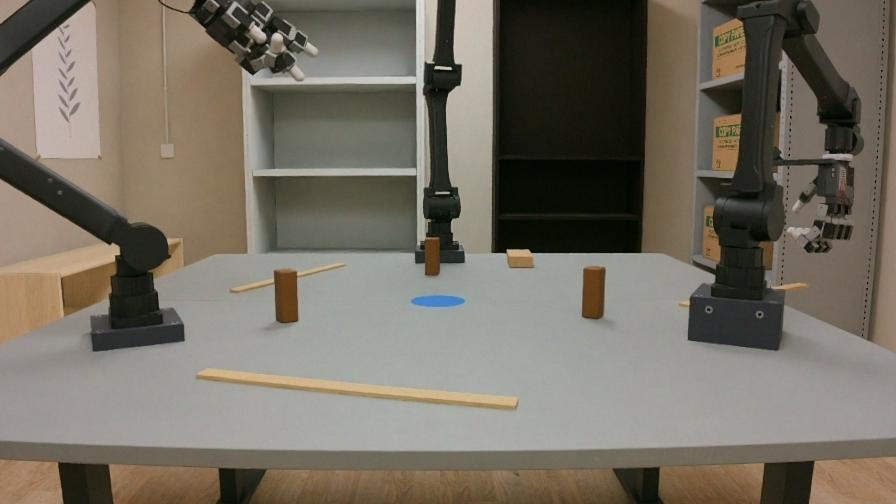

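>>> move(
  cameras=["arm3_cam_wrist", "cam_high"],
)

Scene clock: 1533.23 s.
Joint torques (N m): arm1=[0.09 -2.43 5.94 2.82 0.04 -0.01] | arm2=[-0.32 2.26 9.09 1.91 -0.07 -0.05] | arm3=[-1.2 -10.17 13.37 0.58 -0.15 -0.15]
Heat: arm1: hottest joint3_rad 47 °C; arm2: hottest joint3_rad 42 °C; arm3: hottest joint3_rad 43 °C.
Joint velocities: within noise
arm1.joint_positions: joint1_rad=+0.250 joint2_rad=+1.438 joint3_rad=+2.828 joint4_rad=-1.330 joint5_rad=-0.023 joint6_rad=+1.049 hand_index_mcp=+1.000 hand_index_abd=+0.256 hand_index_pip=-0.482 hand_index_dip=+0.007 hand_middle_mcp=+0.763 hand_middle_abd=+0.145 hand_middle_pip=+0.577 hand_middle_dip=+0.696 hand_ring_mcp=+0.762 hand_ring_abd=-0.087 hand_ring_pip=+0.577 hand_ring_dip=+0.696 hand_thumb_cmc=-0.545 hand_thumb_axl=+0.683 hand_thumb_mcp=-0.784 hand_thumb_ipl=+0.168 hand_current_limit=+0.400 hand_speed=-0.600
arm1.joint_status: not commanded
arm1.hand_state: overload,goal,goal,goal,goal,goal,goal,goal,goal,blocked,goal,goal,blocked,goal,goal,goal
arm1.index_mcp_current_ma: -7
arm1.index_abd_current_ma: 9
arm1.index_pip_current_ma: 19
arm1.index_dip_current_ma: 1
arm1.middle_mcp_current_ma: 5
arm1.middle_abd_current_ma: 11
arm1.middle_pip_current_ma: -5
arm1.middle_dip_current_ma: 1
arm1.ring_mcp_current_ma: 9
arm1.ring_abd_current_ma: 29
arm1.ring_pip_current_ma: -6
arm1.ring_dip_current_ma: 7
arm1.thumb_cmc_current_ma: 35
arm1.thumb_axl_current_ma: 6
arm1.thumb_mcp_current_ma: -14
arm1.thumb_ipl_current_ma: 1
arm1.hand_goal_index_mcp: 0.754
arm1.hand_goal_index_abd: 0.250
arm1.hand_goal_index_pip: -0.500
arm1.hand_goal_index_dip: 0.000
arm1.hand_goal_middle_mcp: 0.754
arm1.hand_goal_middle_abd: 0.140
arm1.hand_goal_middle_pip: 0.576
arm1.hand_goal_middle_dip: 0.696
arm1.hand_goal_ring_mcp: 0.754
arm1.hand_goal_ring_abd: -0.140
arm1.hand_goal_ring_pip: 0.576
arm1.hand_goal_ring_dip: 0.696
arm1.hand_goal_thumb_cmc: -0.570
arm1.hand_goal_thumb_axl: 0.678
arm1.hand_goal_thumb_mcp: -0.780
arm1.hand_goal_thumb_ipl: 0.168
arm1.hand: x=+0.2486 y=-0.0272 z=+1.6844 quat_wxyz=(+0.722, +0.274, -0.631, -0.082) (m; scene frame)
arm1.hand_target: x=+0.2482 y=-0.0274 z=+1.6884 quat_wxyz=(+0.727, +0.272, -0.626, -0.083) (m; scene frame)
arm1.hand_status: not commanded
arm2.joint_positions: joint1_rad=+0.017 joint2_rad=+0.620 joint3_rad=+1.375 joint4_rad=-1.399 joint5_rad=-0.024 joint6_rad=+1.132 hand_index_mcp=+0.755 hand_index_abd=+0.255 hand_index_pip=-0.496 hand_index_dip=+0.000 hand_middle_mcp=+0.753 hand_middle_abd=+0.157 hand_middle_pip=+0.577 hand_middle_dip=+0.696 hand_ring_mcp=+0.760 hand_ring_abd=-0.152 hand_ring_pip=+0.579 hand_ring_dip=+0.697 hand_thumb_cmc=-0.564 hand_thumb_axl=+0.679 hand_thumb_mcp=-0.783 hand_thumb_ipl=+0.168 hand_current_limit=+0.400 hand_speed=-0.600
arm2.joint_status: not commanded
arm2.hand_state: goal,goal,goal,goal,goal,goal,goal,goal,goal,goal,goal,goal,goal,goal,goal,goal
arm2.index_mcp_current_ma: 5
arm2.index_abd_current_ma: 8
arm2.index_pip_current_ma: 1
arm2.index_dip_current_ma: -6
arm2.middle_mcp_current_ma: 0
arm2.middle_abd_current_ma: 11
arm2.middle_pip_current_ma: -9
arm2.middle_dip_current_ma: -9
arm2.ring_mcp_current_ma: 8
arm2.ring_abd_current_ma: 18
arm2.ring_pip_current_ma: 8
arm2.ring_dip_current_ma: 2
arm2.thumb_cmc_current_ma: 11
arm2.thumb_axl_current_ma: 0
arm2.thumb_mcp_current_ma: -8
arm2.thumb_ipl_current_ma: -7
arm2.hand_goal_index_mcp: 0.754
arm2.hand_goal_index_abd: 0.250
arm2.hand_goal_index_pip: -0.500
arm2.hand_goal_index_dip: 0.000
arm2.hand_goal_middle_mcp: 0.754
arm2.hand_goal_middle_abd: 0.150
arm2.hand_goal_middle_pip: 0.576
arm2.hand_goal_middle_dip: 0.696
arm2.hand_goal_ring_mcp: 0.754
arm2.hand_goal_ring_abd: -0.160
arm2.hand_goal_ring_pip: 0.576
arm2.hand_goal_ring_dip: 0.696
arm2.hand_goal_thumb_cmc: -0.570
arm2.hand_goal_thumb_axl: 0.678
arm2.hand_goal_thumb_mcp: -0.780
arm2.hand_goal_thumb_ipl: 0.168
arm2.hand: x=-0.2507 y=+0.2936 z=+1.2834 quat_wxyz=(+0.296, +0.855, -0.258, +0.338) (m; scene frame)
arm2.hand_target: x=-0.2517 y=+0.2954 z=+1.2910 quat_wxyz=(+0.302, +0.851, -0.257, +0.344) (m; scene frame)
arm2.hand_status: not commanded
arm3.joint_positions: joint1_rad=-1.902 joint2_rad=+1.645 joint3_rad=+1.285 joint4_rad=-1.278 joint5_rad=-0.006 joint6_rad=-1.508 hand_index_mcp=+0.599 hand_index_abd=+0.001 hand_index_pip=+0.088 hand_index_dip=-0.462 hand_middle_mcp=+0.603 hand_middle_abd=+0.002 hand_middle_pip=+0.092 hand_middle_dip=-0.463 hand_ring_mcp=+0.599 hand_ring_abd=-0.003 hand_ring_pip=+0.090 hand_ring_dip=-0.462 hand_thumb_cmc=-0.565 hand_thumb_axl=+0.680 hand_thumb_mcp=-0.290 hand_thumb_ipl=+0.055 hand_current_limit=+0.400 hand_speed=-0.600
arm3.joint_status: not commanded
arm3.hand_state: goal,goal,goal,goal,goal,goal,goal,goal,goal,goal,goal,goal,goal,goal,goal,goal
arm3.index_mcp_current_ma: 11
arm3.index_abd_current_ma: -3
arm3.index_pip_current_ma: 6
arm3.index_dip_current_ma: 0
arm3.middle_mcp_current_ma: -2
arm3.middle_abd_current_ma: -1
arm3.middle_pip_current_ma: 1
arm3.middle_dip_current_ma: 4
arm3.ring_mcp_current_ma: 5
arm3.ring_abd_current_ma: -5
arm3.ring_pip_current_ma: -1
arm3.ring_dip_current_ma: 9
arm3.thumb_cmc_current_ma: 17
arm3.thumb_axl_current_ma: 14
arm3.thumb_mcp_current_ma: -9
arm3.thumb_ipl_current_ma: 1
arm3.hand_goal_index_mcp: 0.598
arm3.hand_goal_index_abd: 0.000
arm3.hand_goal_index_pip: 0.084
arm3.hand_goal_index_dip: -0.464
arm3.hand_goal_middle_mcp: 0.598
arm3.hand_goal_middle_abd: 0.000
arm3.hand_goal_middle_pip: 0.084
arm3.hand_goal_middle_dip: -0.464
arm3.hand_goal_ring_mcp: 0.598
arm3.hand_goal_ring_abd: 0.000
arm3.hand_goal_ring_pip: 0.084
arm3.hand_goal_ring_dip: -0.464
arm3.hand_goal_thumb_cmc: -0.570
arm3.hand_goal_thumb_axl: 0.678
arm3.hand_goal_thumb_mcp: -0.280
arm3.hand_goal_thumb_ipl: 0.060
arm3.hand: x=+0.0708 y=-0.8434 z=+0.9193 quat_wxyz=(-0.031, +0.445, +0.895, +0.014) (m; scene frame)
arm3.hand_target: x=+0.0794 y=-0.8595 z=+0.9301 quat_wxyz=(-0.013, +0.445, +0.896, +0.006) (m; scene frame)
arm3.hand_status: off_target (0.022 m and 2.1 deg from the pose sent, 0.081 m and 127.2 deg at the start)
pictures: arm3_cam_wrist, cam_high
camera_calibration:
arm3_cam_wrist: T_world_to_cam=[[0.9709, -0.22252, -0.08849, -0.1397], [-0.09588, -0.69985, 0.70782, -1.28013], [-0.21943, -0.67874, -0.70083, 0.20892]] pos_world=[0.05874, -0.78518, 1.04016]

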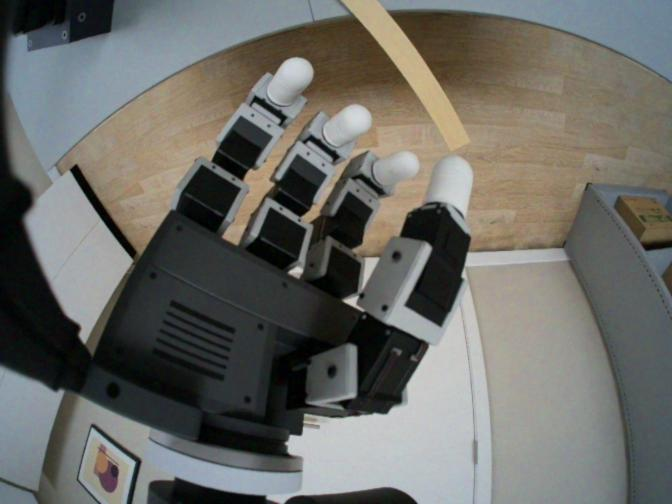

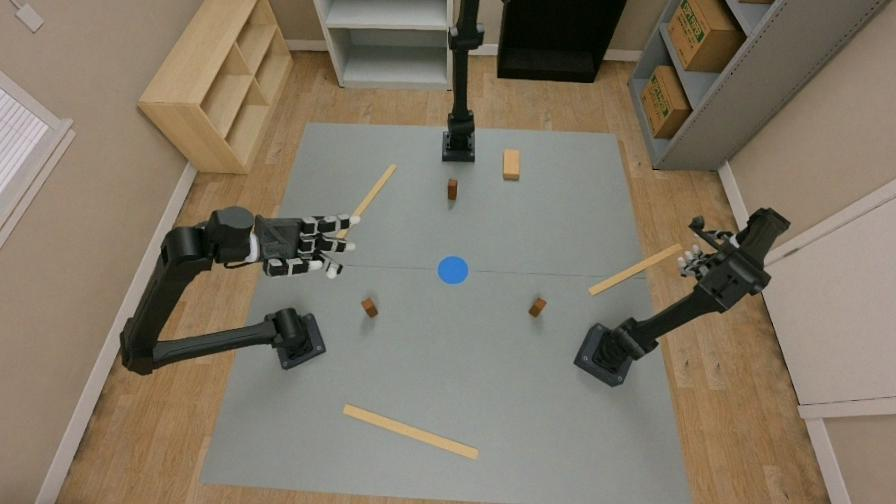

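>>> zoom_image(
  camera="cam_high",
  region=[560, 200, 760, 312],
)

>>> zoom_image(
  camera="arm3_cam_wrist",
  region=[280, 0, 520, 180],
)

Scaled by 2.520 from the camera's image (finer frame: 1280x720).

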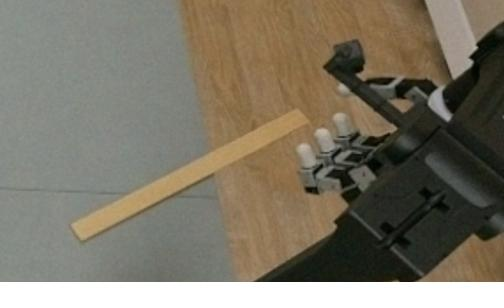

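Scaled by 2.100 from the camera's image (finer frame: 960x720).

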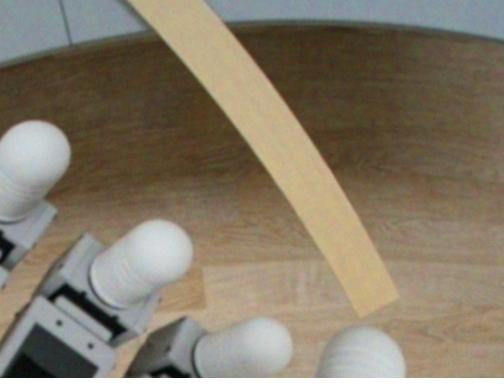

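>>> move(
  arm3={"target": [0.05, -0.885, 0.90, -0.0128, 0.5188, 0.8549, 0.0078], "speed": 0.2},
  cameras=[],
)

>>> move(
  arm3={"target": [0.0527, -0.8777, 0.752, -0.0128, 0.5188, 0.8549, 0.0078], "speed": 0.12},
  cameras=["arm3_cam_wrist", "cam_high"],
)

Scene clock: 1622.90 s.
Joint torques (N m): arm1=[0.09 -2.43 5.94 2.82 0.04 0] | arm2=[-0.32 2.2 9.1 1.85 -0.07 -0.05] | arm3=[-0.62 -10.17 9.62 0.94 -0.29 0.03]
Heat: arm1: hottest joint3_rad 47 °C; arm2: hottest joint3_rad 43 °C; arm3: hottest joint3_rad 46 °C.
move: arm3 done
Joint velocities: within noise
arm1, arm2: as last shown
arm1.index_mcp_current_ma: -5
arm1.index_abd_current_ma: 6
arm1.index_pip_current_ma: 16
arm1.middle_mcp_current_ma: 13
arm1.middle_abd_current_ma: 12
arm1.middle_pip_current_ma: 0
arm1.middle_dip_current_ma: -5
arm1.ring_mcp_current_ma: 8
arm1.ring_abd_current_ma: 26
arm1.ring_pip_current_ma: 0
arm1.ring_dip_current_ma: 11
arm1.thumb_cmc_current_ma: 40
arm1.thumb_axl_current_ma: 13
arm1.thumb_mcp_current_ma: -13
arm2.index_mcp_current_ma: 4
arm2.index_abd_current_ma: 11
arm2.index_pip_current_ma: -1
arm2.index_dip_current_ma: -9
arm2.middle_mcp_current_ma: 7
arm2.middle_dip_current_ma: -8
arm2.ring_mcp_current_ma: 7
arm2.ring_abd_current_ma: 16
arm2.thumb_cmc_current_ma: 14
arm2.thumb_axl_current_ma: 5
arm2.thumb_mcp_current_ma: -9
arm3.joint_positions: joint1_rad=-1.981 joint2_rad=+1.647 joint3_rad=+1.240 joint4_rad=-1.199 joint5_rad=-0.006 joint6_rad=-1.431 hand_index_mcp=+0.599 hand_index_abd=+0.001 hand_index_pip=+0.088 hand_index_dip=-0.462 hand_middle_mcp=+0.603 hand_middle_abd=+0.002 hand_middle_pip=+0.092 hand_middle_dip=-0.463 hand_ring_mcp=+0.599 hand_ring_abd=-0.003 hand_ring_pip=+0.090 hand_ring_dip=-0.462 hand_thumb_cmc=-0.565 hand_thumb_axl=+0.680 hand_thumb_mcp=-0.290 hand_thumb_ipl=+0.055 hand_current_limit=+0.400 hand_speed=-0.600
arm3.joint_status: not commanded
arm3.hand_state: goal,goal,goal,goal,goal,goal,goal,goal,goal,goal,goal,goal,goal,goal,goal,goal
arm3.index_mcp_current_ma: 15
arm3.index_abd_current_ma: 1
arm3.index_pip_current_ma: 7
arm3.index_dip_current_ma: 0
arm3.middle_mcp_current_ma: 2
arm3.middle_abd_current_ma: -1
arm3.middle_pip_current_ma: 12
arm3.middle_dip_current_ma: 0
arm3.ring_mcp_current_ma: -7
arm3.ring_abd_current_ma: -8
arm3.ring_pip_current_ma: 13
arm3.ring_dip_current_ma: 9
arm3.thumb_cmc_current_ma: 0
arm3.thumb_axl_current_ma: 6
arm3.thumb_mcp_current_ma: -5
arm3.thumb_ipl_current_ma: -1
arm3.hand_goal_index_mcp: 0.598
arm3.hand_goal_index_abd: 0.000
arm3.hand_goal_index_pip: 0.084
arm3.hand_goal_index_dip: -0.464
arm3.hand_goal_middle_mcp: 0.598
arm3.hand_goal_middle_abd: 0.000
arm3.hand_goal_middle_pip: 0.084
arm3.hand_goal_middle_dip: -0.464
arm3.hand_goal_ring_mcp: 0.598
arm3.hand_goal_ring_abd: 0.000
arm3.hand_goal_ring_pip: 0.084
arm3.hand_goal_ring_dip: -0.464
arm3.hand_goal_thumb_cmc: -0.570
arm3.hand_goal_thumb_axl: 0.678
arm3.hand_goal_thumb_mcp: -0.280
arm3.hand_goal_thumb_ipl: 0.060
arm3.hand: x=+0.0480 y=-0.8809 z=+0.9034 quat_wxyz=(-0.015, +0.514, +0.858, +0.007)
arm3.hand_target: x=+0.0499 y=-0.8849 z=+0.9000 quat_wxyz=(-0.013, +0.519, +0.855, +0.008)
arm3.hand_status: done (0.006 m and 0.7 deg from the pose sent, 0.050 m and 9.9 deg at the start)

Scene clock: 1624.80 s.
Joint torques (N m): arm1=[0.09 -2.43 5.94 2.84 0.05 -0.01] | arm2=[-0.32 2.26 9.11 1.91 -0.08 -0.04] | arm3=[0.26 -11.46 7.24 0.85 -0.32 0.06]
Heat: arm1: hottest joint3_rad 47 °C; arm2: hottest joint3_rad 43 °C; arm3: hottest joint3_rad 46 °C.
move: arm3 done
Joint velocities: within noise
arm1, arm2: as last shown
arm1.index_mcp_current_ma: -2
arm1.index_pip_current_ma: 18
arm1.index_dip_current_ma: -1
arm1.middle_mcp_current_ma: 4
arm1.middle_abd_current_ma: 10
arm1.middle_dip_current_ma: -2
arm1.ring_mcp_current_ma: 10
arm1.ring_abd_current_ma: 27
arm1.ring_pip_current_ma: 1
arm1.ring_dip_current_ma: 8
arm1.thumb_cmc_current_ma: 33
arm1.thumb_axl_current_ma: 5
arm1.thumb_mcp_current_ma: -16
arm1.thumb_ipl_current_ma: 0
arm2.index_mcp_current_ma: 3
arm2.index_pip_current_ma: 1
arm2.index_dip_current_ma: -5
arm2.middle_mcp_current_ma: 6
arm2.middle_abd_current_ma: 9
arm2.middle_pip_current_ma: -8
arm2.middle_dip_current_ma: -10
arm2.ring_mcp_current_ma: 9
arm2.ring_abd_current_ma: 12
arm2.ring_pip_current_ma: 10
arm2.ring_dip_current_ma: 1
arm2.thumb_cmc_current_ma: 11
arm2.thumb_axl_current_ma: 9
arm2.thumb_mcp_current_ma: -11
arm2.thumb_ipl_current_ma: -13
arm3.joint_positions: joint1_rad=-1.977 joint2_rad=+1.867 joint3_rad=+1.078 joint4_rad=-0.821 joint5_rad=-0.006 joint6_rad=-1.415 hand_index_mcp=+0.599 hand_index_abd=+0.001 hand_index_pip=+0.088 hand_index_dip=-0.462 hand_middle_mcp=+0.603 hand_middle_abd=+0.002 hand_middle_pip=+0.092 hand_middle_dip=-0.463 hand_ring_mcp=+0.599 hand_ring_abd=-0.003 hand_ring_pip=+0.090 hand_ring_dip=-0.462 hand_thumb_cmc=-0.565 hand_thumb_axl=+0.680 hand_thumb_mcp=-0.290 hand_thumb_ipl=+0.055 hand_current_limit=+0.400 hand_speed=-0.600
arm3.joint_status: not commanded
arm3.hand_state: goal,goal,goal,goal,goal,goal,goal,goal,goal,goal,goal,goal,goal,goal,goal,goal
arm3.index_mcp_current_ma: 13
arm3.index_abd_current_ma: 9
arm3.index_pip_current_ma: -9
arm3.index_dip_current_ma: 6
arm3.middle_mcp_current_ma: 4
arm3.middle_abd_current_ma: 8
arm3.middle_pip_current_ma: -14
arm3.middle_dip_current_ma: 13
arm3.ring_mcp_current_ma: 1
arm3.ring_abd_current_ma: -14
arm3.ring_pip_current_ma: 18
arm3.ring_dip_current_ma: 4
arm3.thumb_cmc_current_ma: 7
arm3.thumb_axl_current_ma: -1
arm3.thumb_mcp_current_ma: -5
arm3.thumb_ipl_current_ma: -1
arm3.hand_goal_index_mcp: 0.598
arm3.hand_goal_index_abd: 0.000
arm3.hand_goal_index_pip: 0.084
arm3.hand_goal_index_dip: -0.464
arm3.hand_goal_middle_mcp: 0.598
arm3.hand_goal_middle_abd: 0.000
arm3.hand_goal_middle_pip: 0.084
arm3.hand_goal_middle_dip: -0.464
arm3.hand_goal_ring_mcp: 0.598
arm3.hand_goal_ring_abd: 0.000
arm3.hand_goal_ring_pip: 0.084
arm3.hand_goal_ring_dip: -0.464
arm3.hand_goal_thumb_cmc: -0.570
arm3.hand_goal_thumb_axl: 0.678
arm3.hand_goal_thumb_mcp: -0.280
arm3.hand_goal_thumb_ipl: 0.060
arm3.hand: x=+0.0470 y=-0.8787 z=+0.7533 quat_wxyz=(-0.017, +0.519, +0.855, +0.008)
arm3.hand_target: x=+0.0526 y=-0.8777 z=+0.7520 quat_wxyz=(-0.013, +0.519, +0.855, +0.008)
arm3.hand_status: done (0.006 m and 0.5 deg from the pose sent, 0.152 m and 0.7 deg at the start)
arm3_cam_wrist: T_world_to_cam=[[0.92071, -0.38456, -0.06637, -0.29581], [-0.22109, -0.65415, 0.72333, -1.15538], [-0.32158, -0.65131, -0.6873, 0.08218]] pos_world=[0.04334, -0.81602, 0.87257]

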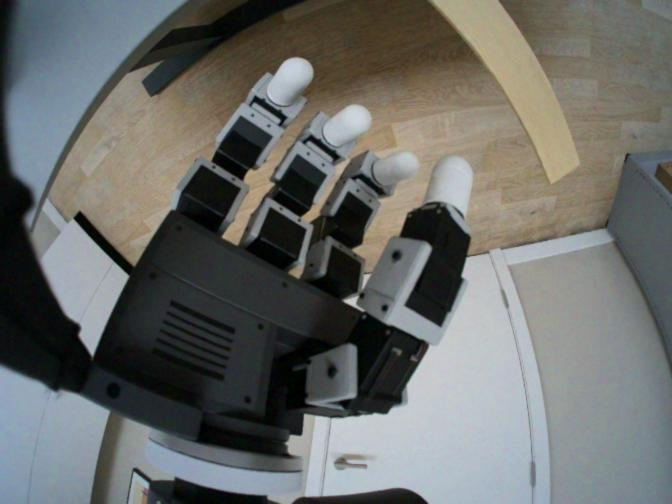

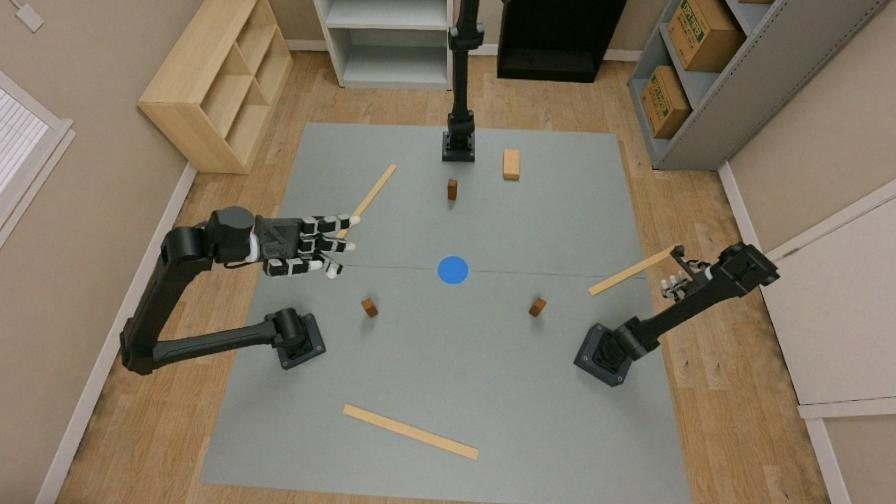

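>>> move(
  arm3={"target": [0.1, -0.858, 0.7455, -0.0128, 0.5188, 0.8549, 0.0078], "speed": 0.1},
  cameras=["arm3_cam_wrist"],
)

Scene clock: 1639.50 s.
Joint torques (N m): arm1=[0.15 -2.43 5.94 2.84 0.05 -0.01] | arm2=[-0.32 2.37 9.1 1.91 -0.06 -0.05] | arm3=[-0.26 -11.28 9.94 0.75 -0.27 0.06]
Heat: arm1: hottest joint3_rad 47 °C; arm2: hottest joint3_rad 43 °C; arm3: hottest joint3_rad 44 °C.
move: arm3 off_target
Joint velocities: within noise
arm1, arm2: as last shown
arm1.index_abd_current_ma: 5
arm1.index_pip_current_ma: 20
arm1.middle_mcp_current_ma: 2
arm1.middle_abd_current_ma: 8
arm1.middle_dip_current_ma: -6
arm1.ring_mcp_current_ma: 5
arm1.ring_abd_current_ma: 30
arm1.ring_pip_current_ma: -9
arm1.ring_dip_current_ma: 5
arm1.thumb_cmc_current_ma: 39
arm1.thumb_axl_current_ma: 2
arm1.thumb_mcp_current_ma: -15
arm1.thumb_ipl_current_ma: -1
arm2.index_mcp_current_ma: 4
arm2.index_abd_current_ma: 9
arm2.index_dip_current_ma: -8
arm2.middle_abd_current_ma: 8
arm2.middle_pip_current_ma: -7
arm2.middle_dip_current_ma: -7
arm2.ring_mcp_current_ma: 10
arm2.ring_abd_current_ma: 16
arm2.ring_pip_current_ma: 12
arm2.ring_dip_current_ma: 7
arm2.thumb_cmc_current_ma: 10
arm2.thumb_axl_current_ma: 2
arm2.thumb_mcp_current_ma: -10
arm2.thumb_ipl_current_ma: -8
arm3.joint_positions: joint1_rad=-1.865 joint2_rad=+1.900 joint3_rad=+1.090 joint4_rad=-0.821 joint5_rad=-0.011 joint6_rad=-1.312 hand_index_mcp=+0.599 hand_index_abd=+0.001 hand_index_pip=+0.088 hand_index_dip=-0.462 hand_middle_mcp=+0.603 hand_middle_abd=+0.002 hand_middle_pip=+0.092 hand_middle_dip=-0.463 hand_ring_mcp=+0.598 hand_ring_abd=-0.003 hand_ring_pip=+0.090 hand_ring_dip=-0.462 hand_thumb_cmc=-0.565 hand_thumb_axl=+0.680 hand_thumb_mcp=-0.290 hand_thumb_ipl=+0.055 hand_current_limit=+0.400 hand_speed=-0.600
arm3.joint_status: not commanded
arm3.hand_state: goal,goal,goal,goal,goal,goal,goal,goal,goal,goal,goal,goal,goal,goal,goal,goal
arm3.index_mcp_current_ma: 11
arm3.index_abd_current_ma: 2
arm3.index_pip_current_ma: 7
arm3.index_dip_current_ma: 11
arm3.middle_mcp_current_ma: -1
arm3.middle_abd_current_ma: -2
arm3.middle_pip_current_ma: -3
arm3.middle_dip_current_ma: 26
arm3.ring_mcp_current_ma: -7
arm3.ring_abd_current_ma: -21
arm3.ring_pip_current_ma: 7
arm3.ring_dip_current_ma: -2
arm3.thumb_cmc_current_ma: 10
arm3.thumb_axl_current_ma: -5
arm3.thumb_mcp_current_ma: -11
arm3.thumb_ipl_current_ma: -8
arm3.hand_goal_index_mcp: 0.598
arm3.hand_goal_index_abd: 0.000
arm3.hand_goal_index_pip: 0.084
arm3.hand_goal_index_dip: -0.464
arm3.hand_goal_middle_mcp: 0.598
arm3.hand_goal_middle_abd: 0.000
arm3.hand_goal_middle_pip: 0.084
arm3.hand_goal_middle_dip: -0.464
arm3.hand_goal_ring_mcp: 0.598
arm3.hand_goal_ring_abd: 0.000
arm3.hand_goal_ring_pip: 0.084
arm3.hand_goal_ring_dip: -0.464
arm3.hand_goal_thumb_cmc: -0.570
arm3.hand_goal_thumb_axl: 0.678
arm3.hand_goal_thumb_mcp: -0.280
arm3.hand_goal_thumb_ipl: 0.060
arm3.hand: x=+0.0869 y=-0.8451 z=+0.7409 quat_wxyz=(-0.027, +0.515, +0.857, +0.011)
arm3.hand_target: x=+0.0996 y=-0.8576 z=+0.7459 quat_wxyz=(-0.013, +0.519, +0.855, +0.008)
arm3.hand_status: off_target (0.019 m and 1.8 deg from the pose sent, 0.057 m and 0.5 deg at the start)
arm3_cam_wrist: T_world_to_cam=[[0.92287, -0.37543, -0.0858, -0.2985], [-0.20517, -0.66783, 0.71547, -1.12267], [-0.32591, -0.64269, -0.69335, 0.1205]] pos_world=[0.08441, -0.78438, 0.86118]

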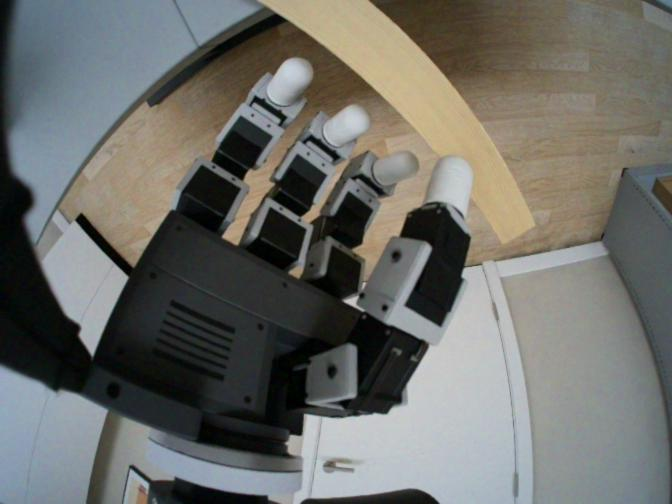

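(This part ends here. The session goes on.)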